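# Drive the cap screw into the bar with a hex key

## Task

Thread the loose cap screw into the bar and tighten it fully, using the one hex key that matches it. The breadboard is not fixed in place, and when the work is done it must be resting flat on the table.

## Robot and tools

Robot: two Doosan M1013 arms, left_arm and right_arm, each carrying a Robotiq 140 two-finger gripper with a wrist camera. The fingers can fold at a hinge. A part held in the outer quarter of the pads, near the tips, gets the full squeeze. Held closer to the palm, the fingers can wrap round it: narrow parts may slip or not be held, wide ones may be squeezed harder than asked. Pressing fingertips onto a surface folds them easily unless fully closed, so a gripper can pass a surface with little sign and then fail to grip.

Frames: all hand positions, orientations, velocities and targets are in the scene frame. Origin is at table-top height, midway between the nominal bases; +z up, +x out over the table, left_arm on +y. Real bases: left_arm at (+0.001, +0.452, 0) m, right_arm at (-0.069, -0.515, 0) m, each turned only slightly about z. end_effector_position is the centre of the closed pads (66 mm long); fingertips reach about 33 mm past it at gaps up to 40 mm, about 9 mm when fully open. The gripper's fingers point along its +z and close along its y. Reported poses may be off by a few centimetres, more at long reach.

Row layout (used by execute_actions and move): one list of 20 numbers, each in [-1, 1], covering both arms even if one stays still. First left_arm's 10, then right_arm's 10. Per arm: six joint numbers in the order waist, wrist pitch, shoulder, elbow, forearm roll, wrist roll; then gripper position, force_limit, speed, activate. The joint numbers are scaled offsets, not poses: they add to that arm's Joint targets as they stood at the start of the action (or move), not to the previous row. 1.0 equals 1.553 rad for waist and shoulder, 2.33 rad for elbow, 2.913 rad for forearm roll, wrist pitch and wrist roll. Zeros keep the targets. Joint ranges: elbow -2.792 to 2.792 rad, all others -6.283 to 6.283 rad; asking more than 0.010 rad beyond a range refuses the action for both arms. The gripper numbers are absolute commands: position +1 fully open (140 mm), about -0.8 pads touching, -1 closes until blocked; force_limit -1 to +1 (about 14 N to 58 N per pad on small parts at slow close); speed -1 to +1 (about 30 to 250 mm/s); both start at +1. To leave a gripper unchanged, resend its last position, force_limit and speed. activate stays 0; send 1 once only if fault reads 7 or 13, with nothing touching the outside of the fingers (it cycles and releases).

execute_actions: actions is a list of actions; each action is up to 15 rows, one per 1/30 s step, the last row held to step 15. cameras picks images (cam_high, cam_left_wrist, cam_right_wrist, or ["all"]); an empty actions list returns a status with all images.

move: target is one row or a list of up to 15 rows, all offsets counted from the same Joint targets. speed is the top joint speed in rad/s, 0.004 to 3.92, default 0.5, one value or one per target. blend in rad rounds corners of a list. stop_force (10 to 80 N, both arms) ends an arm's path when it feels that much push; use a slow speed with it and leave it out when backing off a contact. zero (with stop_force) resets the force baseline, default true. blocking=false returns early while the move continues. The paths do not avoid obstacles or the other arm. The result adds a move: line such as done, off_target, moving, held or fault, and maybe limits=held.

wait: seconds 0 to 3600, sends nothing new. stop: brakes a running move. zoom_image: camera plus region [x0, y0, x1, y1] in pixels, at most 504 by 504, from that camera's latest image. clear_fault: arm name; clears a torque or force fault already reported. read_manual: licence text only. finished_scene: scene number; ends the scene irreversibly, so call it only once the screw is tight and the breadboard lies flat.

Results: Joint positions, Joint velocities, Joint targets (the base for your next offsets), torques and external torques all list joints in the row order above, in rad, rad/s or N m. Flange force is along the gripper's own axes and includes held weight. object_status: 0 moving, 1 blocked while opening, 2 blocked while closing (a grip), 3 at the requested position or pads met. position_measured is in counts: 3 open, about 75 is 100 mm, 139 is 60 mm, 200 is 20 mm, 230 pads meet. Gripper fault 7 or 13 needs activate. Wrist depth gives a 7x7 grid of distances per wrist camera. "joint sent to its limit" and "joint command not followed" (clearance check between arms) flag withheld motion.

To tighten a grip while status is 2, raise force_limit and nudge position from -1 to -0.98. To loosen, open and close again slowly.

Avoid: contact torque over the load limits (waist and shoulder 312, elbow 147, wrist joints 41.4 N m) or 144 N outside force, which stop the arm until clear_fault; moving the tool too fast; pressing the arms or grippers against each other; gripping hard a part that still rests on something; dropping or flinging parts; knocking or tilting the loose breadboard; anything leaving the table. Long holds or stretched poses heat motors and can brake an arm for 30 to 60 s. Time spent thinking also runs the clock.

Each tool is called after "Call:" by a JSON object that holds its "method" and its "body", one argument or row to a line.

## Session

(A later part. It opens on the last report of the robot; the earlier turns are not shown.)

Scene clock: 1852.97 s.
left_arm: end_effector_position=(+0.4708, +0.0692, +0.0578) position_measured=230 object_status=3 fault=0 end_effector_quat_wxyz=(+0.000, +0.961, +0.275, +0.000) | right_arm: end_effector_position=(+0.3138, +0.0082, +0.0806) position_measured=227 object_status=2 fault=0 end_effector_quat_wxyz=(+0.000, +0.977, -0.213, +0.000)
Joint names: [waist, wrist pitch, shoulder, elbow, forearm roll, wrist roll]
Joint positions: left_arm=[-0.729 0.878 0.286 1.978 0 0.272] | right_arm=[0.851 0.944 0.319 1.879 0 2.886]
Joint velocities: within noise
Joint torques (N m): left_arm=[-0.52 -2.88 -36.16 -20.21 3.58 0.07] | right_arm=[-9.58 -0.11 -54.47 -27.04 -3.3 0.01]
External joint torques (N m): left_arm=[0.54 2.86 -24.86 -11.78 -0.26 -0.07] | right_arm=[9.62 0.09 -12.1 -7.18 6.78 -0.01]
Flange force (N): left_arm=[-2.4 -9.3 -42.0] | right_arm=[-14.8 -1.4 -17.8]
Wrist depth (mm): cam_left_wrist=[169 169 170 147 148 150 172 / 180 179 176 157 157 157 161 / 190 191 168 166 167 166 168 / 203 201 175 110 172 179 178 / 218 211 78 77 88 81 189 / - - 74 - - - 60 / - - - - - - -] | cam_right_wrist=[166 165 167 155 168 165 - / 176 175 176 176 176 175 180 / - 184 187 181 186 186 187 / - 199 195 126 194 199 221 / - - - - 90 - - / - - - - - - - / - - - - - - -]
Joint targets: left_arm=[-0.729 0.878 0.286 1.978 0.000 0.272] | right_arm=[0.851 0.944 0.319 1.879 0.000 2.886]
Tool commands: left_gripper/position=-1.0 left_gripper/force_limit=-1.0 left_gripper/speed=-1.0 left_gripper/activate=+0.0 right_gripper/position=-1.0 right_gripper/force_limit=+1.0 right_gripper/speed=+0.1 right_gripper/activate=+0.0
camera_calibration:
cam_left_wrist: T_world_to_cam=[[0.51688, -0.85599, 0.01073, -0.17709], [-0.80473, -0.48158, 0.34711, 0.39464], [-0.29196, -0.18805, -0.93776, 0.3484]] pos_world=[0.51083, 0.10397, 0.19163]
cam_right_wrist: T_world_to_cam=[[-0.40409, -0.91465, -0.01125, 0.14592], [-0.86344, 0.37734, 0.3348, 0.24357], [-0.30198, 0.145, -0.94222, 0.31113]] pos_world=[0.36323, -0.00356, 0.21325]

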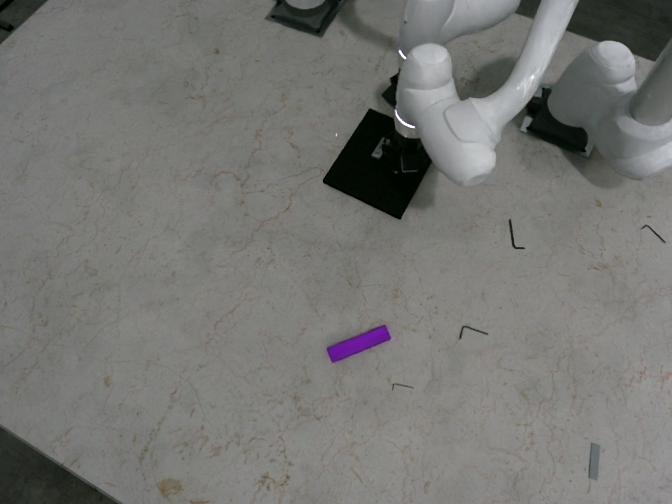

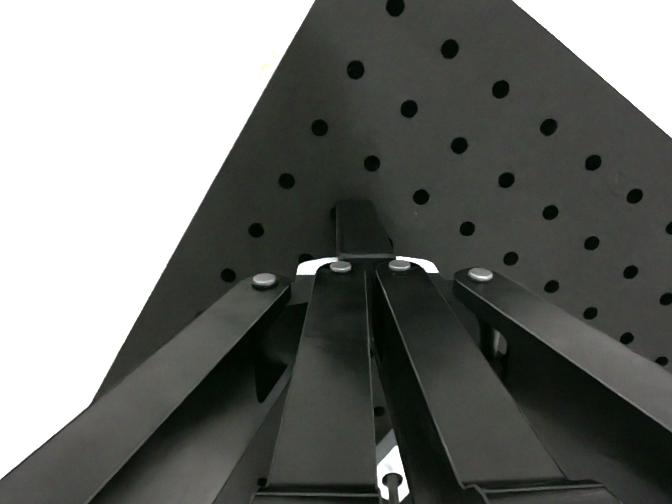

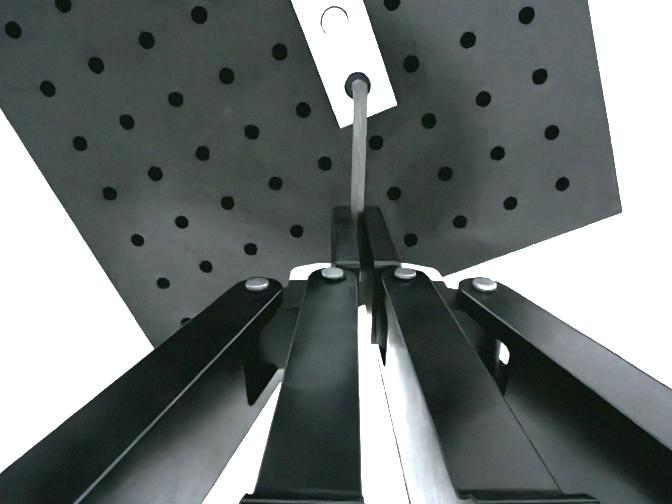

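Call:
{"method": "move", "body": {
  "target": [
    [0,0,0,0,0,0,-1,-1,-1,0,-0.00287,-0.00171,-0.00769,0.00726,0,-0.05302,-1,1,0.1,0],
    [0,0,0,0,0,0,-1,-1,-1,0,-0.00718,-0.00328,-0.01489,0.01403,0,-0.10681,-1,1,0.1,0],
    [0,0,0,0,0,0,-1,-1,-1,0,-0.01276,-0.00471,-0.02151,0.02022,0,-0.16128,-1,1,0.1,0]
  ],
  "speed": 0.2,
  "stop_force": 40,
  "cameras": ["cam_right_wrist"]
}}

Scene clock: 1873.97 s.
left_arm: end_effector_position=(+0.4708, +0.0692, +0.0578) position_measured=230 object_status=3 fault=0 end_effector_quat_wxyz=(+0.000, +0.961, +0.275, +0.000) | right_arm: end_effector_position=(+0.3084, -0.0180, +0.0806) position_measured=227 object_status=2 fault=0 end_effector_quat_wxyz=(+0.000, +1.000, +0.010, +0.000)
Joint positions: left_arm=[-0.729 0.878 0.286 1.978 0 0.272] | right_arm=[0.831 0.93 0.286 1.926 0 2.416]
Joint torques (N m): left_arm=[-1.36 -3.18 -36.04 -20.46 3.23 0.14] | right_arm=[-0.94 -2.56 -55.72 -34.12 0.53 0.21]
External joint torques (N m): left_arm=[1.31 3.16 -24.91 -11.54 0.09 -0.14] | right_arm=[0.87 2.52 -7.62 0.09 2.93 -0.21]
Flange force (N): left_arm=[-1.4 -10.0 -42.5] | right_arm=[-6.6 6.6 -12.4]
Wrist depth (mm): cam_left_wrist=[170 169 170 149 148 150 172 / 180 180 176 156 157 157 161 / 190 191 168 166 167 167 167 / 203 200 175 109 174 177 179 / 218 213 78 77 88 81 189 / - - 74 - - - 60 / - - - - - - -] | cam_right_wrist=[165 165 166 157 168 164 184 / 175 175 175 171 175 175 199 / - 186 186 - 188 187 - / 196 198 198 126 196 197 225 / - - - - 90 - - / - - - - - - - / - - - - - - -]
Joint targets: left_arm=[-0.729 0.878 0.286 1.978 0.000 0.272] | right_arm=[0.831 0.930 0.286 1.926 0.000 2.416]
move: done
cam_right_wrist: T_world_to_cam=[[0.03393, -0.99936, -0.01125, -0.01692], [-0.94163, -0.03574, 0.33476, 0.2655], [-0.33494, -0.00077, -0.94224, 0.32085]] pos_world=[0.35804, -0.00717, 0.21325]

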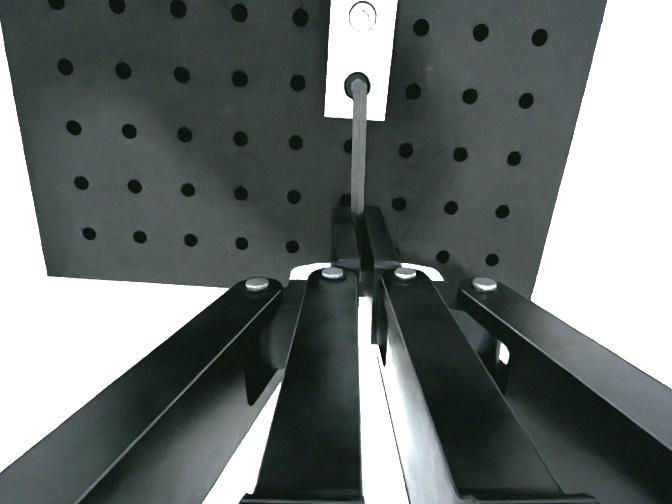

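Call:
{"method": "move", "body": {
  "target": [
    [0,0,0,0,0,0,-1,-1,-1,0,0,-0.00186,0.00195,0.00103,0,0,-1,1,0.1,0]
  ],
  "speed": 0.004,
  "stop_force": 15
}}

Scene clock: 1879.43 s.
left_arm: end_effector_position=(+0.4708, +0.0692, +0.0578) position_measured=230 object_status=3 fault=0 end_effector_quat_wxyz=(+0.000, +0.961, +0.275, +0.000) | right_arm: end_effector_position=(+0.3083, -0.0180, +0.0776) position_measured=227 object_status=2 fault=0 end_effector_quat_wxyz=(+0.000, +1.000, +0.010, +0.000)
Joint positions: left_arm=[-0.729 0.878 0.286 1.978 0 0.272] | right_arm=[0.831 0.924 0.289 1.928 0 2.416]
Joint torques (N m): left_arm=[-2.42 -2.31 -38.12 -20.46 2.76 0.07] | right_arm=[-14.41 -8.74 -48.4 -39.35 -4.77 0.24]
External joint torques (N m): left_arm=[2.44 2.29 -23.03 -11.57 0.56 -0.07] | right_arm=[14.49 8.7 -15.35 5.43 8.22 -0.24]
Flange force (N): left_arm=[1.2 -8.5 -38.8] | right_arm=[-33.8 5.8 -27.5]
Wrist depth (mm): cam_left_wrist=[169 169 170 148 148 150 172 / 179 180 176 156 157 158 161 / 190 191 168 166 167 167 168 / 204 201 175 109 173 178 179 / 218 73 78 77 88 81 189 / - - 74 - - - 61 / - - - - - - -] | cam_right_wrist=[163 163 163 156 163 163 159 / 172 172 172 168 173 173 - / 184 183 183 181 183 183 213 / 193 193 197 127 194 197 - / - - - - 90 - - / - - - - - - - / - - - - - - -]
Joint targets: left_arm=[-0.729 0.878 0.286 1.978 0.000 0.272] | right_arm=[0.831 0.924 0.289 1.928 0.000 2.416]
move: contact (right_arm)

Call:
{"method": "move", "body": {
  "target": [0,0,0,0,0,0,-1,-1,-1,0,0,0,0,0,0,0,-0.45,-1,-1,0],
  "speed": 0.3,
  "cameras": ["cam_right_wrist"]
}}

Call:
{"method": "zoom_image", "body": {
  "camera": "cam_right_wrist",
  "region": [300, 50, 420, 300]
}}

Scene clock: 1886.07 s.
left_arm: end_effector_position=(+0.4708, +0.0692, +0.0578) position_measured=230 object_status=3 fault=0 end_effector_quat_wxyz=(+0.000, +0.961, +0.275, +0.000) | right_arm: end_effector_position=(+0.3083, -0.0180, +0.0776) position_measured=186 object_status=0 fault=0 end_effector_quat_wxyz=(+0.000, +1.000, +0.010, +0.000)
Joint positions: left_arm=[-0.729 0.878 0.286 1.978 0 0.272] | right_arm=[0.831 0.924 0.289 1.928 0 2.416]
Joint torques (N m): left_arm=[-0.45 -3.31 -35.21 -19.93 3.67 0.11] | right_arm=[6.34 0.48 -62.22 -32.75 3.55 0.18]
External joint torques (N m): left_arm=[0.43 3.29 -24.89 -11.89 -0.36 -0.11] | right_arm=[-6.49 -0.52 -1.2 -1.12 -0.11 -0.18]
Flange force (N): left_arm=[-2.5 -8.9 -43.0] | right_arm=[8.1 6.9 -1.2]
Wrist depth (mm): cam_left_wrist=[169 170 170 149 148 150 171 / 179 180 176 156 156 158 161 / 190 190 168 166 166 168 167 / 204 201 174 110 173 179 178 / 218 213 78 77 88 81 188 / - - 74 - - - 60 / - - - - - - -] | cam_right_wrist=[163 163 162 156 164 163 164 / 173 172 174 172 173 172 194 / 183 183 184 179 181 183 - / 195 196 195 161 142 197 224 / - 84 93 - - - 235 / - - - - - - - / - - - - - - -]
Joint targets: left_arm=[-0.729 0.878 0.286 1.978 0.000 0.272] | right_arm=[0.831 0.924 0.289 1.928 0.000 2.416]
move: done
cam_right_wrist: T_world_to_cam=[[0.03393, -0.99936, -0.01125, -0.01695], [-0.94163, -0.03574, 0.33476, 0.26641], [-0.33494, -0.00077, -0.94224, 0.31799]] pos_world=[0.35794, -0.00717, 0.21025]

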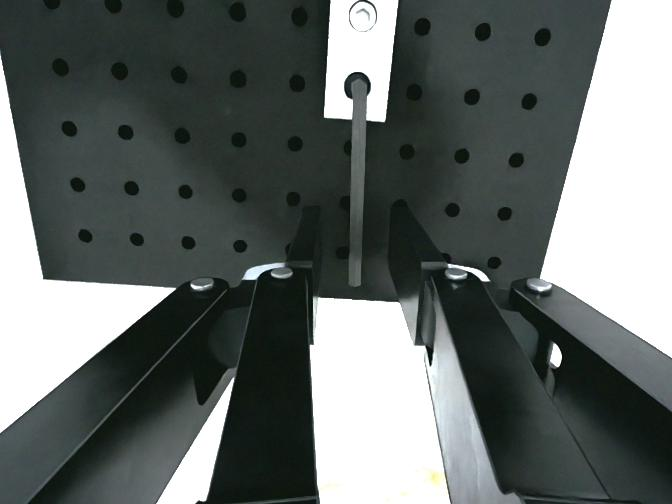

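Scaled by 2.016 from the camera's image (finer frame: 960x720).

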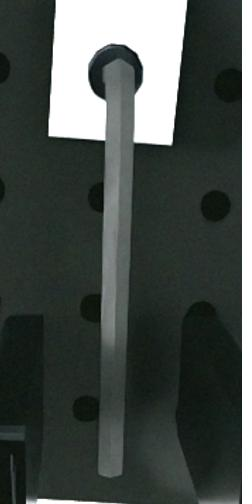

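Call:
{"method": "move", "body": {
  "target": [0,0,0,0,0,0,-1,-1,-1,0,0,0,0,0,0,0,-1,1,0.1,0],
  "speed": 0.3
}}

Call:
{"method": "move", "body": {
  "target": [
    [0,0,0,0,0,0,-1,-1,-1,0,0.00558,0.00141,0.00663,-0.00618,0,0.05447,-1,1,0.1,0]
  ],
  "speed": 0.15,
  "stop_force": 45
}}

Call:
{"method": "move", "body": {
  "target": [
    [0,0,0,0,0,0,-1,-1,-1,0,0.00431,0.00159,0.00717,-0.00677,0,0.05379,-1,1,0.1,0]
  ],
  "speed": 0.15,
  "stop_force": 45,
  "zero": false,
  "cameras": ["cam_right_wrist"]
}}

Scene clock: 1904.27 s.
left_arm: end_effector_position=(+0.4708, +0.0692, +0.0578) position_measured=230 object_status=3 fault=0 end_effector_quat_wxyz=(+0.000, +0.961, +0.275, +0.000) | right_arm: end_effector_position=(+0.3083, -0.0180, +0.0777) position_measured=227 object_status=2 fault=0 end_effector_quat_wxyz=(+0.000, +1.000, +0.010, +0.000)
Joint positions: left_arm=[-0.729 0.878 0.286 1.978 0 0.272] | right_arm=[0.831 0.924 0.289 1.928 0 2.416]
Joint torques (N m): left_arm=[-0.13 -3.27 -35.23 -20.23 3.66 0.1] | right_arm=[5.76 0.55 -60.38 -32.27 3.37 0.26]
External joint torques (N m): left_arm=[0.08 3.25 -25.23 -11.65 -0.35 -0.1] | right_arm=[-5.78 -0.6 -3.63 -1.73 0.08 -0.26]
Flange force (N): left_arm=[-3.3 -9.6 -43.1] | right_arm=[6.0 8.0 -4.0]
Wrist depth (mm): cam_left_wrist=[170 170 170 149 148 150 172 / 179 180 176 156 157 157 161 / 191 191 168 166 166 167 168 / 204 201 174 109 174 179 178 / 218 212 79 77 88 81 190 / - - 74 - - - 60 / - - - - - - -] | cam_right_wrist=[161 165 163 156 165 163 184 / 171 173 173 173 172 170 - / 184 184 184 178 183 184 - / - 196 195 126 193 195 - / - - - - 90 - - / - - - - - - - / - - - - - - -]
Joint targets: left_arm=[-0.729 0.878 0.286 1.978 0.000 0.272] | right_arm=[0.831 0.924 0.289 1.928 0.000 2.416]
move: done

Scene clock: 1906.00 s.
left_arm: end_effector_position=(+0.4708, +0.0692, +0.0578) position_measured=230 object_status=3 fault=0 end_effector_quat_wxyz=(+0.000, +0.961, +0.275, +0.000) | right_arm: end_effector_position=(+0.3088, -0.0090, +0.0776) position_measured=227 object_status=2 fault=0 end_effector_quat_wxyz=(+0.000, +0.998, -0.065, +0.000)
Joint positions: left_arm=[-0.729 0.878 0.286 1.978 0 0.272] | right_arm=[0.84 0.929 0.299 1.914 0 2.575]
Joint torques (N m): left_arm=[-0.46 -3.3 -35.38 -20.19 3.68 0.11] | right_arm=[5.08 0.6 -61.68 -31.87 3.28 0.27]
External joint torques (N m): left_arm=[0.45 3.28 -25.5 -11.8 -0.36 -0.11] | right_arm=[-5.05 -0.64 -2.48 -1.98 0.17 -0.27]
Flange force (N): left_arm=[-2.7 -9.8 -43.6] | right_arm=[7.2 4.5 -3.0]
Wrist depth (mm): cam_left_wrist=[169 169 168 148 148 150 172 / 179 180 179 156 157 158 162 / 191 191 168 166 167 167 168 / 202 202 174 109 174 178 179 / 217 212 78 77 88 81 189 / - - 74 - - - 60 / - - - - - - -] | cam_right_wrist=[163 163 163 157 165 163 164 / 173 173 173 173 172 173 201 / 184 183 183 179 183 184 - / 195 197 196 126 193 196 223 / - - - - 90 - 236 / - - - - - - - / - - - - - - -]
Joint targets: left_arm=[-0.729 0.878 0.286 1.978 0.000 0.272] | right_arm=[0.840 0.929 0.299 1.914 0.000 2.575]
move: done

Scene clock: 1907.73 s.
left_arm: end_effector_position=(+0.4708, +0.0692, +0.0578) position_measured=230 object_status=3 fault=0 end_effector_quat_wxyz=(+0.000, +0.961, +0.275, +0.000) | right_arm: end_effector_position=(+0.3106, -0.0002, +0.0776) position_measured=227 object_status=2 fault=0 end_effector_quat_wxyz=(+0.000, +0.990, -0.139, +0.000)
Joint positions: left_arm=[-0.729 0.878 0.286 1.978 0 0.272] | right_arm=[0.846 0.933 0.31 1.898 0 2.731]
Joint torques (N m): left_arm=[-0.14 -3.19 -35.75 -20.28 3.65 0.14] | right_arm=[4.6 0.76 -62.81 -31.65 3.18 0.28]
External joint torques (N m): left_arm=[0.23 3.17 -25.28 -11.73 -0.33 -0.14] | right_arm=[-4.7 -0.79 -2.78 -2.38 0.27 -0.28]
Flange force (N): left_arm=[-3.1 -9.6 -43.1] | right_arm=[7.3 2.8 -3.3]
Wrist depth (mm): cam_left_wrist=[169 169 170 148 148 150 172 / 180 180 161 157 157 158 161 / 191 192 167 166 166 167 168 / 204 201 175 109 173 177 179 / 217 211 78 77 88 81 190 / - - 74 - - - 60 / - - - - - - -] | cam_right_wrist=[163 162 164 154 165 163 - / - 173 172 173 173 170 - / 181 183 184 182 183 183 - / - 197 196 127 193 194 213 / - - - - 90 - - / - - - - - - - / - - - - - - -]
Joint targets: left_arm=[-0.729 0.878 0.286 1.978 0.000 0.272] | right_arm=[0.846 0.933 0.310 1.898 0.000 2.731]
move: done
cam_right_wrist: T_world_to_cam=[[-0.26285, -0.96477, -0.01124, 0.09291], [-0.91016, 0.24407, 0.33473, 0.25947], [-0.32019, 0.09822, -0.94225, 0.31421]] pos_world=[0.36118, -0.00455, 0.21025]

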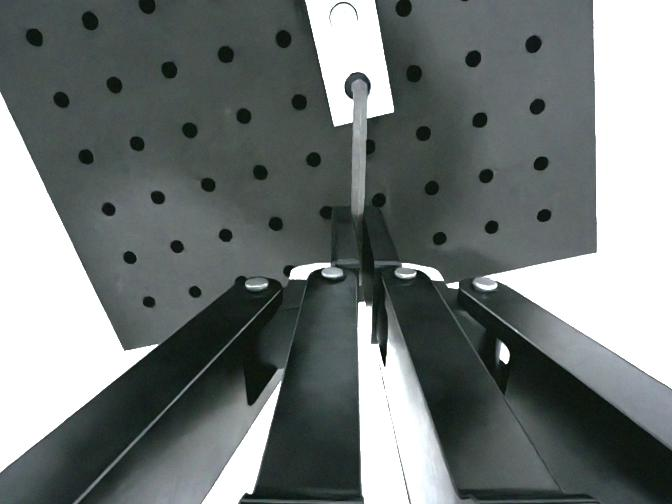

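Call:
{"method": "move", "body": {
  "target": [
    [0,0,0,0,0,0,-1,-1,-1,0,-0.00431,-0.00159,-0.00717,0.00677,0,-0.05379,-1,1,0.1,0],
    [0,0,0,0,0,0,-1,-1,-1,0,-0.00989,-0.003,-0.0138,0.01295,0,-0.10826,-1,1,0.1,0],
    [0,0,0,0,0,0,-1,-1,-1,0,-0.01522,-0.004,-0.01856,0.01737,0,-0.15233,-1,1,0.1,0],
    [0,0,0,0,0,0,-1,-1,-1,0,-0.01522,-0.004,-0.01856,0.01737,0,-0.15233,-0.5,-1,-1,0],
    [0,0,0,0,0,0,-1,-1,-1,0,-0.01522,0.00862,-0.03161,0.01029,0,-0.15233,-0.5,-1,-1,0],
    [0,0,0,0,0,0,-1,-1,-1,0,-0.05348,0.01688,0.00829,-0.02662,0,-0.17272,-0.5,-1,-1,0]
  ],
  "speed": 0.3,
  "cameras": ["cam_right_wrist"]
}}

Call:
{"method": "zoom_image", "body": {
  "camera": "cam_right_wrist",
  "region": [300, 170, 420, 290]
}}

Scene clock: 1936.20 s.
left_arm: end_effector_position=(+0.4708, +0.0692, +0.0578) position_measured=230 object_status=3 fault=0 end_effector_quat_wxyz=(+0.000, +0.961, +0.275, +0.000) | right_arm: end_effector_position=(+0.3683, -0.0168, +0.0976) position_measured=192 object_status=3 fault=0 end_effector_quat_wxyz=(+0.000, +0.998, +0.070, +0.000)
Joint positions: left_arm=[-0.729 0.878 0.286 1.978 0 0.272] | right_arm=[0.763 0.982 0.323 1.836 0 2.228]
Joint torques (N m): left_arm=[-0.17 -3.25 -35.41 -19.96 3.63 0.05] | right_arm=[6.31 0.5 -66.2 -34.58 3.75 0.22]
External joint torques (N m): left_arm=[0.27 3.23 -25.47 -12.02 -0.32 -0.05] | right_arm=[-6.22 -0.55 -2.59 -0.83 -0.14 -0.22]
Flange force (N): left_arm=[-2.8 -9.4 -43.6] | right_arm=[4.2 9.2 -2.1]
Wrist depth (mm): cam_left_wrist=[169 170 172 148 148 150 170 / 179 179 176 156 157 157 160 / 190 191 168 166 167 167 168 / 203 201 174 110 173 178 180 / 219 212 78 77 88 81 189 / - - 74 - - - 60 / - - - - - - -] | cam_right_wrist=[- 180 181 182 183 181 183 / 194 189 192 195 192 194 212 / 204 205 203 197 204 201 - / - 215 214 180 211 221 - / - - 93 229 - - - / - - - - - - - / - - - - - - -]
Joint targets: left_arm=[-0.729 0.878 0.286 1.978 0.000 0.272] | right_arm=[0.763 0.982 0.323 1.836 0.000 2.228]
move: done
cam_right_wrist: T_world_to_cam=[[0.15335, -0.98811, -0.01118, -0.06126], [-0.93055, -0.1482, 0.33483, 0.31028], [-0.33251, -0.04094, -0.94221, 0.35537]] pos_world=[0.41629, 0, 0.23025]

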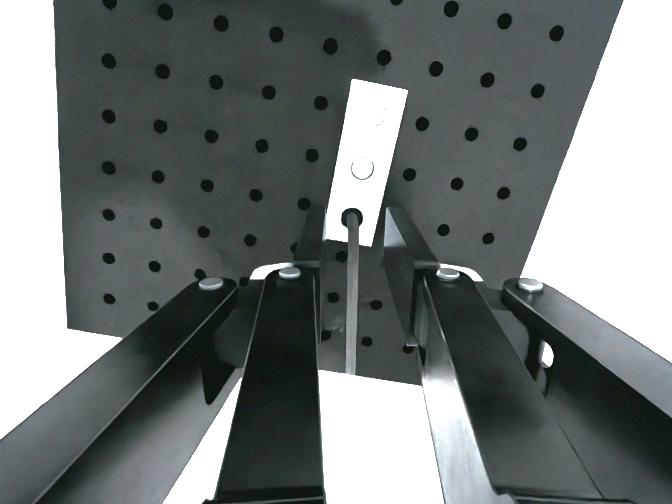

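Scaled by 4.200 from the camera's image (finer frame: 960x720).

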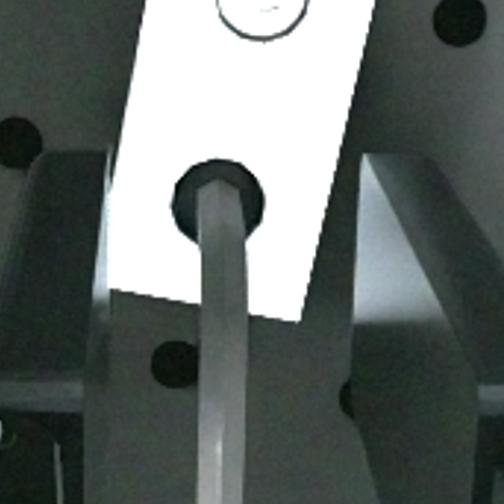

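Call:
{"method": "move", "body": {
  "target": [
    [0,0,0,0,0,0,-1,-1,-1,0,0,-0.01205,0.01227,0.00688,0,0,-0.5,-1,-1,0],
    [0,0,0,0,0,0,-1,-1,-1,0,0,-0.01205,0.01227,0.00688,0,0,-1,-1,-1,0]
  ],
  "speed": 0.15
}}

Call:
{"method": "move", "body": {
  "target": [
    [0,0,0,0,0,0,-1,-1,-1,0,0,-0.0024,0.0025,0.00137,0,0,-1,-1,-1,0]
  ],
  "speed": 0.004,
  "stop_force": 12,
  "cameras": ["cam_right_wrist"]
}}

Scene clock: 1947.30 s.
left_arm: end_effector_position=(+0.4708, +0.0692, +0.0578) position_measured=230 object_status=3 fault=0 end_effector_quat_wxyz=(+0.000, +0.961, +0.275, +0.000) | right_arm: end_effector_position=(+0.3683, -0.0167, +0.0776) position_measured=223 object_status=2 fault=0 end_effector_quat_wxyz=(+0.000, +0.998, +0.070, +0.000)
Joint positions: left_arm=[-0.729 0.878 0.286 1.978 0 0.272] | right_arm=[0.763 0.947 0.342 1.852 0 2.228]
Joint torques (N m): left_arm=[-0.47 -2.97 -35.33 -19.68 3.76 0.08] | right_arm=[4.05 1.33 -66.8 -31.95 2.86 0.28]
External joint torques (N m): left_arm=[0.62 2.95 -25.28 -12.21 -0.45 -0.09] | right_arm=[-4.14 -1.38 -2.41 -2.46 0.64 -0.28]
Flange force (N): left_arm=[-2.2 -9.1 -43.0] | right_arm=[4.6 4.8 -1.8]
Wrist depth (mm): cam_left_wrist=[169 169 170 148 148 150 171 / 179 181 176 157 156 158 161 / 190 190 167 167 167 167 167 / 203 200 175 110 173 178 179 / 216 212 79 77 88 81 190 / - - 74 - - - 60 / - - - - - - -] | cam_right_wrist=[163 163 163 162 164 163 163 / 172 172 174 171 171 173 169 / 181 183 183 174 183 183 - / 195 196 192 127 190 198 - / 210 207 - - 85 - 240 / - - - - - - - / - - - - - - -]
Joint targets: left_arm=[-0.729 0.878 0.286 1.978 0.000 0.272] | right_arm=[0.763 0.947 0.342 1.852 0.000 2.228]
move: done

Scene clock: 1948.10 s.
left_arm: end_effector_position=(+0.4708, +0.0692, +0.0578) position_measured=230 object_status=3 fault=0 end_effector_quat_wxyz=(+0.000, +0.961, +0.275, +0.000) | right_arm: end_effector_position=(+0.3683, -0.0167, +0.0772) position_measured=223 object_status=2 fault=0 end_effector_quat_wxyz=(+0.000, +0.998, +0.070, +0.000)
Joint positions: left_arm=[-0.729 0.878 0.286 1.978 0 0.272] | right_arm=[0.763 0.946 0.343 1.852 0 2.228]
Joint torques (N m): left_arm=[0.07 -2.93 -36.55 -20.43 3.73 0.08] | right_arm=[4.15 0.87 -58.78 -27.11 2.46 0.17]
External joint torques (N m): left_arm=[-0.12 2.91 -24.27 -11.54 -0.42 -0.08] | right_arm=[-4.23 -0.92 -10.78 -7.38 1.05 -0.17]
Flange force (N): left_arm=[-3.3 -8.7 -41.3] | right_arm=[3.6 5.7 -14.7]
Wrist depth (mm): cam_left_wrist=[170 170 170 150 148 150 171 / 180 180 176 157 157 157 162 / 190 191 168 166 167 168 167 / 203 201 174 109 173 178 178 / 218 213 78 77 88 81 189 / - - 74 - - - 60 / - - - - - - -] | cam_right_wrist=[162 163 163 162 165 162 160 / 172 172 174 173 172 172 168 / 180 183 183 173 183 183 204 / 196 196 192 127 127 197 - / 209 206 - - 85 - - / - - - - - - - / - - - - - - -]
Joint targets: left_arm=[-0.729 0.878 0.286 1.978 0.000 0.272] | right_arm=[0.763 0.946 0.343 1.852 0.000 2.228]
move: contact (right_arm)
cam_right_wrist: T_world_to_cam=[[0.15337, -0.9881, -0.01137, -0.06146], [-0.93061, -0.1483, 0.33463, 0.31718], [-0.33234, -0.04074, -0.94228, 0.33609]] pos_world=[0.41629, 0, 0.20985]

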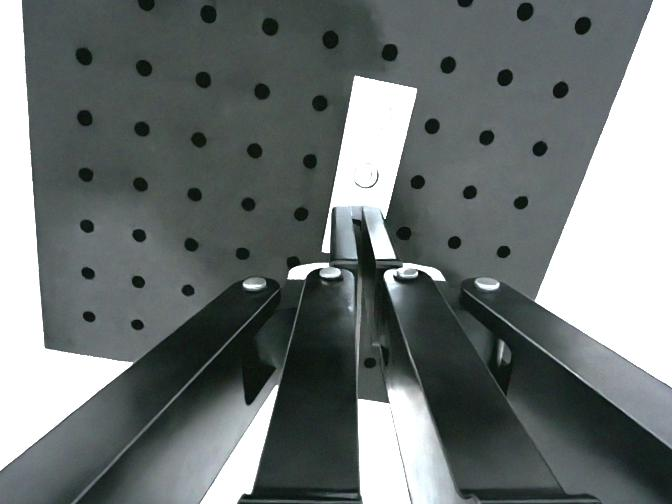

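Call:
{"method": "move", "body": {
  "target": [0,0,0,0,0,0,-1,-1,-1,0,0,0,0,0,0,0.03,-1,-1,-1,0],
  "speed": 0.3
}}

Call:
{"method": "move", "body": {
  "target": [0,0,0,0,0,0,-1,-1,-1,0,0,0,0,0,0,0.03,-1,-1,-1,0],
  "speed": 0.3
}}

Call:
{"method": "move", "body": {
  "target": [0,0,0,0,0,0,-1,-1,-1,0,0,0,0,0,0,0.03,-1,-1,-1,0],
  "speed": 0.3
}}

Call:
{"method": "move", "body": {
  "target": [0,0,0,0,0,0,-1,-1,-1,0,0,0,0,0,0,0.03,-1,-1,-1,0],
  "speed": 0.3
}}

Scene clock: 1955.00 s.
left_arm: end_effector_position=(+0.4708, +0.0692, +0.0578) position_measured=230 object_status=3 fault=0 end_effector_quat_wxyz=(+0.000, +0.961, +0.275, +0.000) | right_arm: end_effector_position=(+0.3683, -0.0167, +0.0772) position_measured=223 object_status=2 fault=0 end_effector_quat_wxyz=(+0.000, +1.000, +0.027, +0.000)
Joint positions: left_arm=[-0.729 0.878 0.286 1.978 0 0.272] | right_arm=[0.763 0.946 0.343 1.852 0 2.316]
Joint torques (N m): left_arm=[-0.07 -3 -36.47 -20.36 3.66 0.07] | right_arm=[4.06 0.94 -59.44 -27.21 2.69 0.22]
External joint torques (N m): left_arm=[0.2 2.98 -24.62 -11.66 -0.34 -0.07] | right_arm=[-3.89 -0.99 -9.63 -7.1 0.81 -0.22]
Flange force (N): left_arm=[-2.9 -9.0 -41.9] | right_arm=[4.5 4.3 -13.2]
Wrist depth (mm): cam_left_wrist=[170 169 170 148 148 150 171 / 179 180 176 157 157 158 162 / 190 192 168 166 167 167 168 / 203 201 175 109 173 178 177 / 217 212 78 77 88 81 189 / - - 74 - - - 60 / - - - - - - -] | cam_right_wrist=[163 162 163 164 164 161 163 / 172 173 174 171 172 174 - / 180 183 182 174 182 183 - / 192 198 194 126 193 195 - / 207 207 - - 85 - 235 / - - - - - - - / - - - - - - -]
Joint targets: left_arm=[-0.729 0.878 0.286 1.978 0.000 0.272] | right_arm=[0.763 0.946 0.343 1.852 0.000 2.316]
move: done

Scene clock: 1955.63 s.
left_arm: end_effector_position=(+0.4708, +0.0692, +0.0578) position_measured=230 object_status=3 fault=0 end_effector_quat_wxyz=(+0.000, +0.961, +0.275, +0.000) | right_arm: end_effector_position=(+0.3683, -0.0167, +0.0772) position_measured=223 object_status=2 fault=0 end_effector_quat_wxyz=(+0.000, +1.000, -0.017, +0.000)
Joint positions: left_arm=[-0.729 0.878 0.286 1.978 0 0.272] | right_arm=[0.763 0.946 0.343 1.852 0 2.403]
Joint torques (N m): left_arm=[-0.11 -2.9 -35.98 -20.16 3.71 0.08] | right_arm=[3.66 0.92 -59.27 -27.37 2.61 0.25]
External joint torques (N m): left_arm=[0.16 2.88 -24.82 -11.79 -0.39 -0.08] | right_arm=[-3.6 -0.96 -10.54 -7.15 0.9 -0.25]
Flange force (N): left_arm=[-3.0 -9.1 -42.0] | right_arm=[3.8 4.5 -14.2]
Wrist depth (mm): cam_left_wrist=[169 169 171 149 148 150 171 / 179 179 176 157 157 157 162 / 191 192 168 166 167 167 167 / 203 201 174 110 174 178 179 / 219 211 78 77 88 81 189 / - - 74 - - - 60 / - - - - - - -] | cam_right_wrist=[163 163 162 163 163 163 - / 172 172 173 173 172 173 192 / 185 183 186 173 183 181 206 / 193 195 194 126 193 197 - / 207 206 - - 85 - - / - - - - - - - / - - - - - - -]
Joint targets: left_arm=[-0.729 0.878 0.286 1.978 0.000 0.272] | right_arm=[0.763 0.946 0.343 1.852 0.000 2.403]
move: done

Scene clock: 1956.27 s.
left_arm: end_effector_position=(+0.4708, +0.0692, +0.0578) position_measured=230 object_status=3 fault=0 end_effector_quat_wxyz=(+0.000, +0.961, +0.275, +0.000) | right_arm: end_effector_position=(+0.3683, -0.0167, +0.0772) position_measured=223 object_status=2 fault=0 end_effector_quat_wxyz=(+0.000, +0.998, -0.061, +0.000)
Joint positions: left_arm=[-0.729 0.878 0.286 1.978 0 0.272] | right_arm=[0.763 0.946 0.343 1.852 0 2.49]
Joint torques (N m): left_arm=[-0.34 -2.91 -36.81 -20.25 3.78 0.15] | right_arm=[3.55 0.78 -59.21 -27.09 2.59 0.2]
External joint torques (N m): left_arm=[0.3 2.88 -23.62 -11.63 -0.47 -0.15] | right_arm=[-3.73 -0.82 -10.3 -7.37 0.91 -0.2]
Flange force (N): left_arm=[-2.4 -7.9 -40.6] | right_arm=[4.8 3.5 -14.4]
Wrist depth (mm): cam_left_wrist=[169 169 170 147 148 150 171 / 180 179 177 156 156 158 161 / 190 191 168 166 166 167 167 / 203 200 175 109 173 177 178 / 217 212 78 77 88 81 189 / - - 74 - - - 60 / - - - - - - -] | cam_right_wrist=[163 163 166 164 163 162 - / 172 172 174 165 173 172 - / - 187 183 170 183 183 207 / 193 195 196 127 192 199 - / - 205 - - 85 - 240 / - - - - - - - / - - - - - - -]
Joint targets: left_arm=[-0.729 0.878 0.286 1.978 0.000 0.272] | right_arm=[0.763 0.946 0.343 1.852 0.000 2.490]
move: done

Scene clock: 1956.90 s.
left_arm: end_effector_position=(+0.4708, +0.0692, +0.0578) position_measured=230 object_status=3 fault=0 end_effector_quat_wxyz=(+0.000, +0.961, +0.275, +0.000) | right_arm: end_effector_position=(+0.3683, -0.0167, +0.0772) position_measured=223 object_status=2 fault=0 end_effector_quat_wxyz=(+0.000, +0.995, -0.104, +0.000)
Joint positions: left_arm=[-0.729 0.878 0.286 1.978 0 0.272] | right_arm=[0.763 0.946 0.343 1.852 0 2.578]
Joint torques (N m): left_arm=[-0.16 -2.89 -36.28 -20.37 3.72 0.12] | right_arm=[3.25 0.77 -59.66 -27.32 2.53 0.22]
External joint torques (N m): left_arm=[0.13 2.87 -23.78 -11.42 -0.42 -0.12] | right_arm=[-3.27 -0.81 -9.07 -6.93 0.96 -0.22]
Flange force (N): left_arm=[-2.8 -8.4 -40.6] | right_arm=[4.9 2.0 -12.8]
Wrist depth (mm): cam_left_wrist=[169 170 170 149 149 150 170 / 178 180 176 157 156 157 161 / 190 190 169 166 166 167 168 / 202 200 175 110 174 178 177 / 217 212 78 77 88 81 188 / - - 74 - - - 60 / - - - - - - -] | cam_right_wrist=[135 161 164 165 164 162 - / 172 172 173 166 172 171 - / 181 183 183 173 183 183 - / 192 195 195 127 193 194 222 / - - - - 85 - - / - - - - - - - / - - - - - - -]
Joint targets: left_arm=[-0.729 0.878 0.286 1.978 0.000 0.272] | right_arm=[0.763 0.946 0.343 1.852 0.000 2.578]
move: done

Call:
{"method": "move", "body": {
  "target": [0,0,0,0,0,0,-1,-1,-1,0,0,0,0,0,0,0.04,-1,-1,-1,0],
  "speed": 0.3
}}

Call:
{"method": "move", "body": {
  "target": [0,0,0,0,0,0,-1,-1,-1,0,0,0,0,0,0,0.04,-1,-1,-1,0],
  "speed": 0.3
}}

Call:
{"method": "move", "body": {
  "target": [0,0,0,0,0,0,-1,-1,-1,0,0,0,0,0,0,0.04,-1,-1,-1,0],
  "speed": 0.3
}}

Call:
{"method": "move", "body": {
  "target": [0,0,0,0,0,0,-1,-1,-1,0,0,0,0,0,0,0.04,-1,-1,-1,0],
  "speed": 0.3
}}

Call:
{"method": "move", "body": {
  "target": [0,0,0,0,0,0,-1,-1,-1,0,0,0,0,0,0,0.04,-1,-1,-1,0],
  "speed": 0.3,
  "cameras": ["cam_right_wrist","cam_left_wrist"]
}}

Scene clock: 1974.00 s.
left_arm: end_effector_position=(+0.4708, +0.0692, +0.0578) position_measured=230 object_status=3 fault=0 end_effector_quat_wxyz=(+0.000, +0.961, +0.275, +0.000) | right_arm: end_effector_position=(+0.3683, -0.0167, +0.0772) position_measured=223 object_status=2 fault=0 end_effector_quat_wxyz=(+0.000, +0.987, -0.162, +0.000)
Joint positions: left_arm=[-0.729 0.878 0.286 1.978 0 0.272] | right_arm=[0.763 0.946 0.343 1.852 0 2.694]
Joint torques (N m): left_arm=[-0.31 -2.9 -35.86 -19.74 3.77 0.14] | right_arm=[4.41 1.52 -60.84 -27.21 2.66 0.31]
External joint torques (N m): left_arm=[0.47 2.88 -25.76 -12.37 -0.43 -0.14] | right_arm=[-4.41 -1.55 -8.7 -7.24 0.84 -0.31]
Flange force (N): left_arm=[-2.6 -9.4 -43.5] | right_arm=[7.0 1.6 -11.4]
Wrist depth (mm): cam_left_wrist=[170 169 170 149 148 151 171 / 179 179 176 156 157 157 161 / 190 191 168 166 167 166 168 / 203 202 174 109 173 178 178 / 217 212 79 77 88 81 189 / - - 74 - - - 60 / - - - - - - -] | cam_right_wrist=[159 163 161 162 165 163 - / 173 173 172 168 172 172 - / 182 183 182 174 183 181 - / - 196 192 127 192 195 - / - 206 - - 85 - - / - - - - - - - / - - - - - - -]
Joint targets: left_arm=[-0.729 0.878 0.286 1.978 0.000 0.272] | right_arm=[0.763 0.946 0.343 1.852 0.000 2.694]
move: done

Scene clock: 1974.73 s.
left_arm: end_effector_position=(+0.4708, +0.0692, +0.0578) position_measured=230 object_status=3 fault=0 end_effector_quat_wxyz=(+0.000, +0.961, +0.275, +0.000) | right_arm: end_effector_position=(+0.3683, -0.0167, +0.0772) position_measured=223 object_status=2 fault=0 end_effector_quat_wxyz=(+0.000, +0.976, -0.219, +0.000)
Joint positions: left_arm=[-0.729 0.878 0.286 1.978 0 0.272] | right_arm=[0.763 0.946 0.343 1.852 0 2.811]
Joint torques (N m): left_arm=[-0.25 -2.88 -35.63 -19.67 3.65 0.08] | right_arm=[3.66 0.75 -61.67 -29.25 2.87 0.5]
External joint torques (N m): left_arm=[0.3 2.86 -25.62 -12.38 -0.33 -0.08] | right_arm=[-3.69 -0.78 -8.02 -5.24 0.64 -0.5]
Flange force (N): left_arm=[-2.7 -9.1 -43.3] | right_arm=[5.7 3.0 -10.6]
Wrist depth (mm): cam_left_wrist=[169 169 170 149 148 150 171 / 180 180 177 157 157 157 161 / 191 191 167 166 166 167 168 / 203 202 175 109 174 178 179 / 218 212 78 77 88 81 190 / - - 74 - - - 61 / - - - - - - -] | cam_right_wrist=[163 164 162 162 165 162 - / 164 172 172 169 173 173 - / 180 183 183 172 182 183 - / 193 197 194 126 126 195 227 / - 206 - - 85 - 230 / - - - - - - - / - - - - - - -]
Joint targets: left_arm=[-0.729 0.878 0.286 1.978 0.000 0.272] | right_arm=[0.763 0.946 0.343 1.852 0.000 2.811]
move: done

Scene clock: 1975.47 s.
left_arm: end_effector_position=(+0.4708, +0.0692, +0.0578) position_measured=230 object_status=3 fault=0 end_effector_quat_wxyz=(+0.000, +0.961, +0.275, +0.000) | right_arm: end_effector_position=(+0.3683, -0.0167, +0.0772) position_measured=223 object_status=2 fault=0 end_effector_quat_wxyz=(+0.000, +0.961, -0.275, +0.000)
Joint positions: left_arm=[-0.729 0.878 0.286 1.978 0 0.272] | right_arm=[0.763 0.946 0.343 1.852 0 2.927]
Joint torques (N m): left_arm=[-0.69 -3.05 -35.82 -20.5 3.5 0.08] | right_arm=[5.5 -0.39 -60.96 -30.86 3.75 0.76]
External joint torques (N m): left_arm=[0.69 3.02 -24.69 -11.39 -0.2 -0.08] | right_arm=[-5.77 0.37 -7.89 -3.43 -0.27 -0.76]
Flange force (N): left_arm=[-2.3 -9.8 -41.9] | right_arm=[9.0 5.7 -11.0]
Wrist depth (mm): cam_left_wrist=[169 169 170 149 148 150 171 / 180 180 176 156 157 157 161 / 190 191 168 166 166 167 167 / 203 202 175 109 173 179 179 / 217 212 78 77 88 81 188 / - - 74 - - - 60 / - - - - - - -] | cam_right_wrist=[- 164 164 163 163 164 - / 171 173 170 172 172 172 - / 183 185 185 176 185 185 - / 194 195 192 127 193 195 204 / - - - - 85 203 236 / - - - - - - - / - - - - - - -]
Joint targets: left_arm=[-0.729 0.878 0.286 1.978 0.000 0.272] | right_arm=[0.763 0.946 0.343 1.852 0.000 2.927]
move: done

Scene clock: 1976.20 s.
left_arm: end_effector_position=(+0.4708, +0.0692, +0.0578) position_measured=230 object_status=3 fault=0 end_effector_quat_wxyz=(+0.000, +0.961, +0.275, +0.000) | right_arm: end_effector_position=(+0.3683, -0.0167, +0.0772) position_measured=223 object_status=2 fault=0 end_effector_quat_wxyz=(+0.000, +0.944, -0.331, +0.000)
Joint positions: left_arm=[-0.729 0.878 0.286 1.978 0 0.272] | right_arm=[0.763 0.946 0.343 1.852 0 3.044]
Joint torques (N m): left_arm=[-1.1 -3.12 -37.2 -21.22 3.39 0.1] | right_arm=[6.39 -2.28 -58.84 -32.47 4.51 0.95]
External joint torques (N m): left_arm=[1.22 3.1 -23.61 -10.7 -0.07 -0.1] | right_arm=[-6.42 2.27 -10.61 -1.95 -1.01 -0.95]
Flange force (N): left_arm=[-1.4 -9.8 -40.3] | right_arm=[10.7 10.2 -15.9]
Wrist depth (mm): cam_left_wrist=[169 170 170 148 148 150 171 / 179 179 176 157 157 158 161 / 191 191 168 166 166 168 168 / 202 201 174 109 174 178 178 / 217 211 78 77 88 81 189 / - - 74 - - - 60 / - - - - - - -] | cam_right_wrist=[163 167 - 162 165 164 - / 172 172 171 170 172 174 193 / 176 183 187 175 184 183 - / 195 195 195 127 193 195 196 / 238 - - - 85 203 - / - - - - - - - / - - - - - - -]
Joint targets: left_arm=[-0.729 0.878 0.286 1.978 0.000 0.272] | right_arm=[0.763 0.946 0.343 1.852 0.000 3.044]
move: done

Scene clock: 1976.93 s.
left_arm: end_effector_position=(+0.4708, +0.0692, +0.0578) position_measured=230 object_status=3 fault=0 end_effector_quat_wxyz=(+0.000, +0.961, +0.275, +0.000) | right_arm: end_effector_position=(+0.3683, -0.0167, +0.0772) position_measured=223 object_status=2 fault=0 end_effector_quat_wxyz=(+0.000, +0.923, -0.385, +0.000)
Joint positions: left_arm=[-0.729 0.878 0.286 1.978 0 0.272] | right_arm=[0.763 0.946 0.343 1.852 0 3.16]
Joint torques (N m): left_arm=[-1.18 -3.16 -37.55 -21.58 3.23 0.1] | right_arm=[7.36 -3.49 -57.63 -33.71 5.07 1.12]
External joint torques (N m): left_arm=[1.29 3.14 -23.55 -10.42 0.08 -0.1] | right_arm=[-7.39 3.49 -11.88 -0.7 -1.58 -1.12]
Flange force (N): left_arm=[-1.4 -10.3 -40.1] | right_arm=[13.7 12.3 -18.3]
Wrist depth (mm): cam_left_wrist=[169 169 170 148 149 151 171 / 179 179 175 156 157 157 162 / 191 191 168 165 167 167 168 / 203 202 174 109 174 178 178 / 218 212 78 77 88 81 189 / - - 74 - - - 61 / - - - - - - -] | cam_right_wrist=[- 164 165 164 162 - - / 175 172 170 173 172 175 194 / 179 183 183 178 183 183 187 / 195 195 193 141 189 195 194 / 205 206 - - 85 - - / - - - - - - - / - - - - - - -]
Joint targets: left_arm=[-0.729 0.878 0.286 1.978 0.000 0.272] | right_arm=[0.763 0.946 0.343 1.852 0.000 3.160]
move: done
cam_left_wrist: T_world_to_cam=[[0.51688, -0.85599, 0.01073, -0.17709], [-0.80473, -0.48158, 0.34711, 0.39464], [-0.29196, -0.18805, -0.93776, 0.3484]] pos_world=[0.51083, 0.10397, 0.19163]
cam_right_wrist: T_world_to_cam=[[-0.70187, -0.71221, -0.01149, 0.25814], [-0.67383, 0.65864, 0.33489, 0.23603], [-0.23094, 0.24279, -0.94219, 0.30347]] pos_world=[0.41031, -0.04529, 0.20985]
Images, in order (width x height): cam_left_wrist 672x504, cam_right_wrist 672x504.

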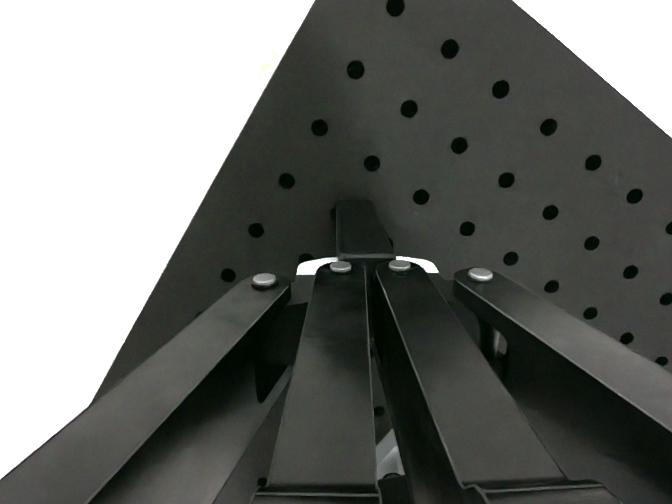

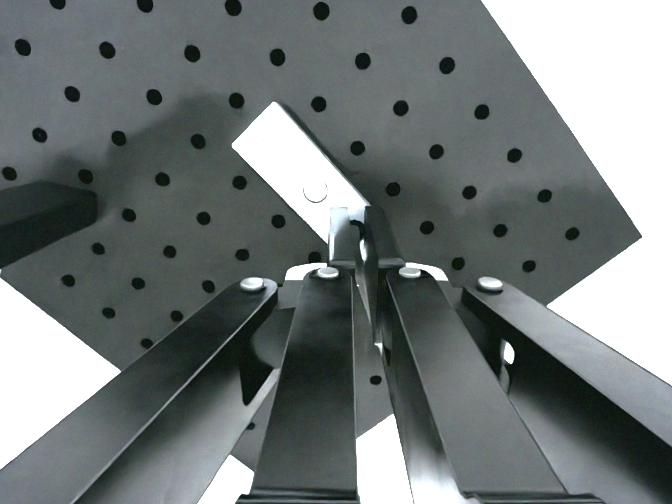

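Call:
{"method": "move", "body": {
  "target": [0,0,0,0,0,0,-1,-1,-1,0,0,0,0,0,0,0,-0.5,-1,-1,0],
  "speed": 0.3,
  "cameras": ["cam_right_wrist"]
}}

Call:
{"method": "zoom_image", "body": {
  "camera": "cam_right_wrist",
  "region": [290, 190, 430, 400]
}}

Scene clock: 1994.23 s.
left_arm: end_effector_position=(+0.4708, +0.0692, +0.0578) position_measured=230 object_status=3 fault=0 end_effector_quat_wxyz=(+0.000, +0.961, +0.275, +0.000) | right_arm: end_effector_position=(+0.3683, -0.0167, +0.0772) position_measured=192 object_status=0 fault=0 end_effector_quat_wxyz=(+0.000, +0.923, -0.385, +0.000)
Joint positions: left_arm=[-0.729 0.878 0.286 1.978 0 0.272] | right_arm=[0.763 0.946 0.343 1.852 0 3.16]
Joint torques (N m): left_arm=[-0.42 -2.96 -34.31 -18.84 3.64 0.13] | right_arm=[6.06 0.46 -68.06 -33.34 3.62 0.19]
External joint torques (N m): left_arm=[0.47 2.94 -26.67 -13.14 -0.32 -0.13] | right_arm=[-6.08 -0.47 -1.18 -1.01 -0.13 -0.19]
Flange force (N): left_arm=[-2.5 -9.1 -45.3] | right_arm=[9.5 -0.3 -1.1]
Wrist depth (mm): cam_left_wrist=[170 170 170 149 148 150 172 / 180 180 176 157 157 158 162 / 190 191 168 166 167 167 167 / 204 201 175 109 174 178 178 / 217 212 78 77 88 81 189 / - - 74 - - - 60 / - - - - - - -] | cam_right_wrist=[- 161 165 163 163 165 - / 174 - 170 172 172 174 - / 179 183 186 179 184 183 193 / 196 197 192 141 122 195 191 / 205 - 93 - - - - / - - - 223 - - - / - - - - - - -]
Joint targets: left_arm=[-0.729 0.878 0.286 1.978 0.000 0.272] | right_arm=[0.763 0.946 0.343 1.852 0.000 3.160]
move: done
cam_right_wrist: T_world_to_cam=[[-0.70192, -0.71217, -0.01147, 0.25815], [-0.67378, 0.65869, 0.33489, 0.23604], [-0.23095, 0.24279, -0.94219, 0.30338]] pos_world=[0.41031, -0.04529, 0.20975]

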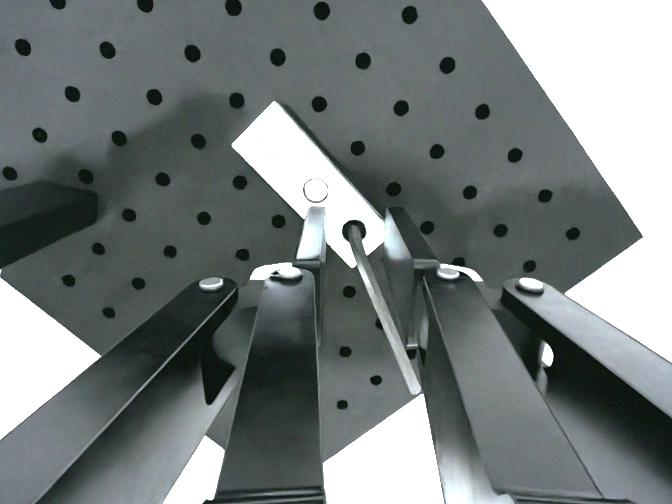

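Scaled by 2.400 from the camera's image (finer frame: 960x720).

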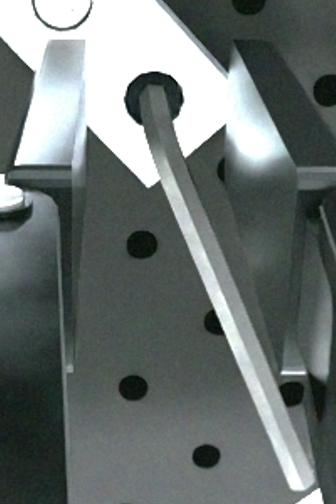

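Call:
{"method": "move", "body": {
  "target": [
    [0,0,0,0,0,0,-1,-1,-1,0,0.01822,-0.00103,-0.00554,0.00506,0,-0.12554,-0.5,-1,-1,0]
  ],
  "speed": 0.4,
  "cameras": ["cam_right_wrist"]
}}

Scene clock: 2004.77 s.
left_arm: end_effector_position=(+0.4708, +0.0692, +0.0578) position_measured=230 object_status=3 fault=0 end_effector_quat_wxyz=(+0.000, +0.961, +0.275, +0.000) | right_arm: end_effector_position=(+0.3499, -0.0090, +0.0775) position_measured=192 object_status=3 fault=0 end_effector_quat_wxyz=(+0.000, +0.980, -0.197, +0.000)
Joint positions: left_arm=[-0.729 0.878 0.286 1.978 0 0.272] | right_arm=[0.792 0.943 0.334 1.864 0 2.795]
Joint torques (N m): left_arm=[-0.52 -2.98 -34.79 -19.02 3.65 0.14] | right_arm=[6.22 0.46 -66.74 -33.36 3.6 0.21]
External joint torques (N m): left_arm=[0.63 2.96 -25.98 -12.91 -0.33 -0.14] | right_arm=[-6.13 -0.49 -1.89 -0.99 -0.11 -0.21]
Flange force (N): left_arm=[-2.1 -8.7 -44.3] | right_arm=[8.8 4.2 -1.8]
Wrist depth (mm): cam_left_wrist=[169 170 170 150 148 150 171 / 181 180 176 157 157 157 161 / 191 190 168 167 167 167 168 / 203 200 175 109 173 178 178 / 215 213 78 77 88 81 189 / - - 74 - - - 61 / - - - - - - -] | cam_right_wrist=[159 163 160 161 165 163 - / 173 172 174 165 171 170 - / 181 183 183 172 183 183 - / 193 195 194 142 190 196 - / - - 93 - - - - / - - - - - - - / - - - - - - -]
Joint targets: left_arm=[-0.729 0.878 0.286 1.978 0.000 0.272] | right_arm=[0.792 0.943 0.334 1.864 0.000 2.795]
move: done
cam_right_wrist: T_world_to_cam=[[-0.37476, -0.92705, -0.01129, 0.13433], [-0.87504, 0.34965, 0.33474, 0.28608], [-0.30638, 0.13533, -0.94224, 0.32306]] pos_world=[0.39965, -0.01922, 0.21015]

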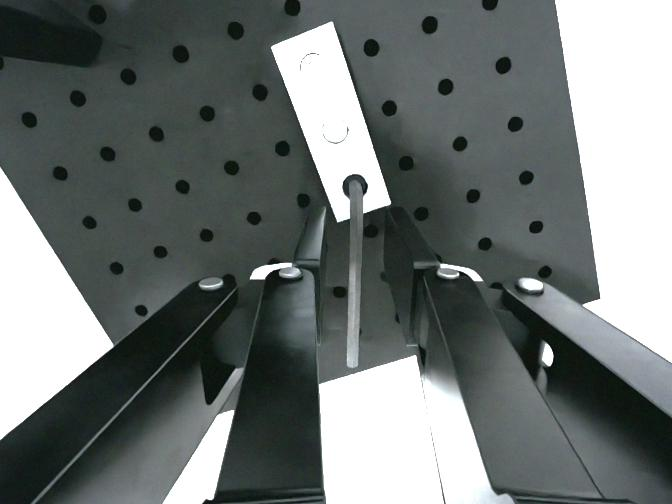

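Call:
{"method": "move", "body": {
  "target": [0,0,0,0,0,0,-1,-1,-1,0,0,0,0,0,0,0,-1,1,0.5,0],
  "speed": 0.3
}}

Call:
{"method": "move", "body": {
  "target": [
    [0,0,0,0,0,0,-1,-1,-1,0,0,-0.0018,0.0018,0.00107,0,0,-1,1,0.5,0]
  ],
  "speed": 0.004,
  "stop_force": 15
}}

Call:
{"method": "move", "body": {
  "target": [
    [0,0,0,0,0,0,-1,-1,-1,0,0.00086,0.00059,0.0026,-0.00247,0,0.05195,-1,1,0.5,0]
  ],
  "speed": 0.15,
  "stop_force": 45,
  "cameras": ["cam_right_wrist"]
}}

Scene clock: 2015.57 s.
left_arm: end_effector_position=(+0.4708, +0.0692, +0.0578) position_measured=230 object_status=3 fault=0 end_effector_quat_wxyz=(+0.000, +0.961, +0.275, +0.000) | right_arm: end_effector_position=(+0.3499, -0.0090, +0.0775) position_measured=228 object_status=2 fault=0 end_effector_quat_wxyz=(+0.000, +0.980, -0.197, +0.000)
Joint positions: left_arm=[-0.729 0.878 0.286 1.978 0 0.272] | right_arm=[0.792 0.943 0.334 1.864 0 2.795]
Joint torques (N m): left_arm=[0.22 -2.99 -35.69 -19.9 3.62 0.15] | right_arm=[5.56 0.72 -64 -31.08 3.36 0.2]
External joint torques (N m): left_arm=[-0.16 2.97 -24.65 -11.95 -0.31 -0.15] | right_arm=[-5.5 -0.74 -5.12 -3.39 0.14 -0.2]
Flange force (N): left_arm=[-3.4 -8.4 -42.1] | right_arm=[8.0 3.7 -6.4]
Wrist depth (mm): cam_left_wrist=[169 170 170 147 148 150 171 / 179 180 176 157 157 157 161 / 191 191 168 166 166 166 168 / 203 201 175 109 174 179 178 / 218 212 78 77 88 81 190 / - - 74 - - - 60 / - - - - - - -] | cam_right_wrist=[157 163 160 162 163 163 - / 172 172 175 166 175 173 - / 181 183 183 173 184 184 - / 194 195 195 127 193 196 - / - 206 - - 90 - - / - - - - - - - / - - - - - - -]
Joint targets: left_arm=[-0.729 0.878 0.286 1.978 0.000 0.272] | right_arm=[0.792 0.943 0.334 1.864 0.000 2.795]
move: done

Scene clock: 2016.33 s.
left_arm: end_effector_position=(+0.4708, +0.0692, +0.0578) position_measured=230 object_status=3 fault=0 end_effector_quat_wxyz=(+0.000, +0.961, +0.275, +0.000) | right_arm: end_effector_position=(+0.3499, -0.0090, +0.0772) position_measured=228 object_status=2 fault=0 end_effector_quat_wxyz=(+0.000, +0.980, -0.197, +0.000)
Joint positions: left_arm=[-0.729 0.878 0.286 1.978 0 0.272] | right_arm=[0.792 0.942 0.334 1.864 0 2.795]
Joint torques (N m): left_arm=[-0.53 -2.78 -38.5 -21.35 3.5 0.08] | right_arm=[1.98 -0.86 -51.28 -25.04 2.04 0.18]
External joint torques (N m): left_arm=[0.62 2.76 -22.87 -10.69 -0.18 -0.08] | right_arm=[-1.95 0.84 -17.06 -9.23 1.44 -0.18]
Flange force (N): left_arm=[-2.1 -8.8 -38.8] | right_arm=[1.8 5.4 -25.5]
Wrist depth (mm): cam_left_wrist=[169 170 170 149 148 151 171 / 179 179 176 156 157 157 161 / 191 191 168 166 166 167 167 / 203 200 174 109 173 178 179 / 218 212 79 77 88 81 189 / - - 74 - - - 60 / - - - - - - -] | cam_right_wrist=[157 163 163 161 165 163 - / 172 173 174 163 173 173 - / 184 183 183 172 185 183 207 / 195 195 195 126 193 196 - / 239 207 - - 90 - - / - - - - - - - / - - - - - - -]
Joint targets: left_arm=[-0.729 0.878 0.286 1.978 0.000 0.272] | right_arm=[0.792 0.942 0.334 1.864 0.000 2.795]
move: contact (right_arm)

Scene clock: 2018.03 s.
left_arm: end_effector_position=(+0.4708, +0.0692, +0.0578) position_measured=230 object_status=3 fault=0 end_effector_quat_wxyz=(+0.000, +0.961, +0.275, +0.000) | right_arm: end_effector_position=(+0.3512, -0.0063, +0.0771) position_measured=228 object_status=2 fault=0 end_effector_quat_wxyz=(+0.000, +0.963, -0.270, +0.000)
Joint positions: left_arm=[-0.729 0.878 0.286 1.978 0 0.272] | right_arm=[0.793 0.944 0.339 1.859 0 2.946]
Joint torques (N m): left_arm=[-0.73 -2.85 -38 -21.58 3.42 0.09] | right_arm=[2.9 -2.08 -48.28 -25.01 3.46 1.27]
External joint torques (N m): left_arm=[0.81 2.83 -22.87 -10.39 -0.1 -0.09] | right_arm=[-2.94 2.06 -20.39 -9.29 0.02 -1.27]
Flange force (N): left_arm=[-2.0 -9.4 -38.7] | right_arm=[5.1 9.3 -30.9]
Wrist depth (mm): cam_left_wrist=[169 170 170 148 148 150 172 / 180 180 176 157 156 157 161 / 190 191 168 167 167 167 168 / 202 200 175 109 174 178 178 / 218 186 79 77 88 81 190 / - - 74 - - - 60 / - - - - - - -] | cam_right_wrist=[162 162 164 161 165 163 - / 175 171 172 167 172 173 - / 181 182 183 172 184 184 - / 194 195 193 127 193 195 197 / - - - - 90 - - / - - - - - - - / - - - - - - -]
Joint targets: left_arm=[-0.729 0.878 0.286 1.978 0.000 0.272] | right_arm=[0.793 0.944 0.339 1.859 0.000 2.946]
move: done
cam_right_wrist: T_world_to_cam=[[-0.50898, -0.8607, -0.01153, 0.18492], [-0.81305, 0.47632, 0.33477, 0.2655], [-0.28265, 0.17977, -0.94223, 0.31468]] pos_world=[0.39893, -0.02387, 0.20975]

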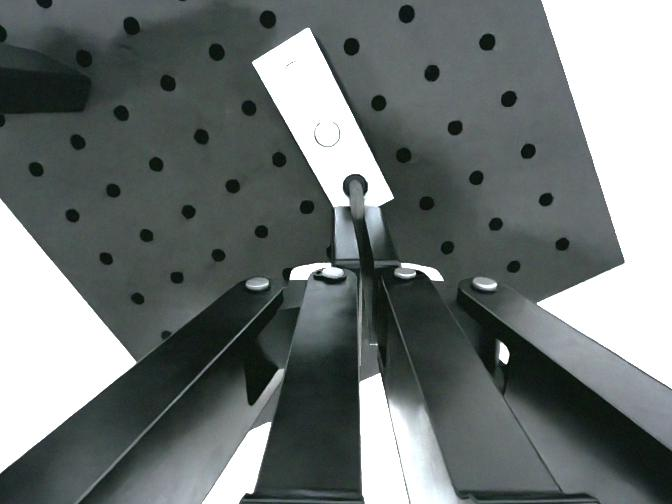

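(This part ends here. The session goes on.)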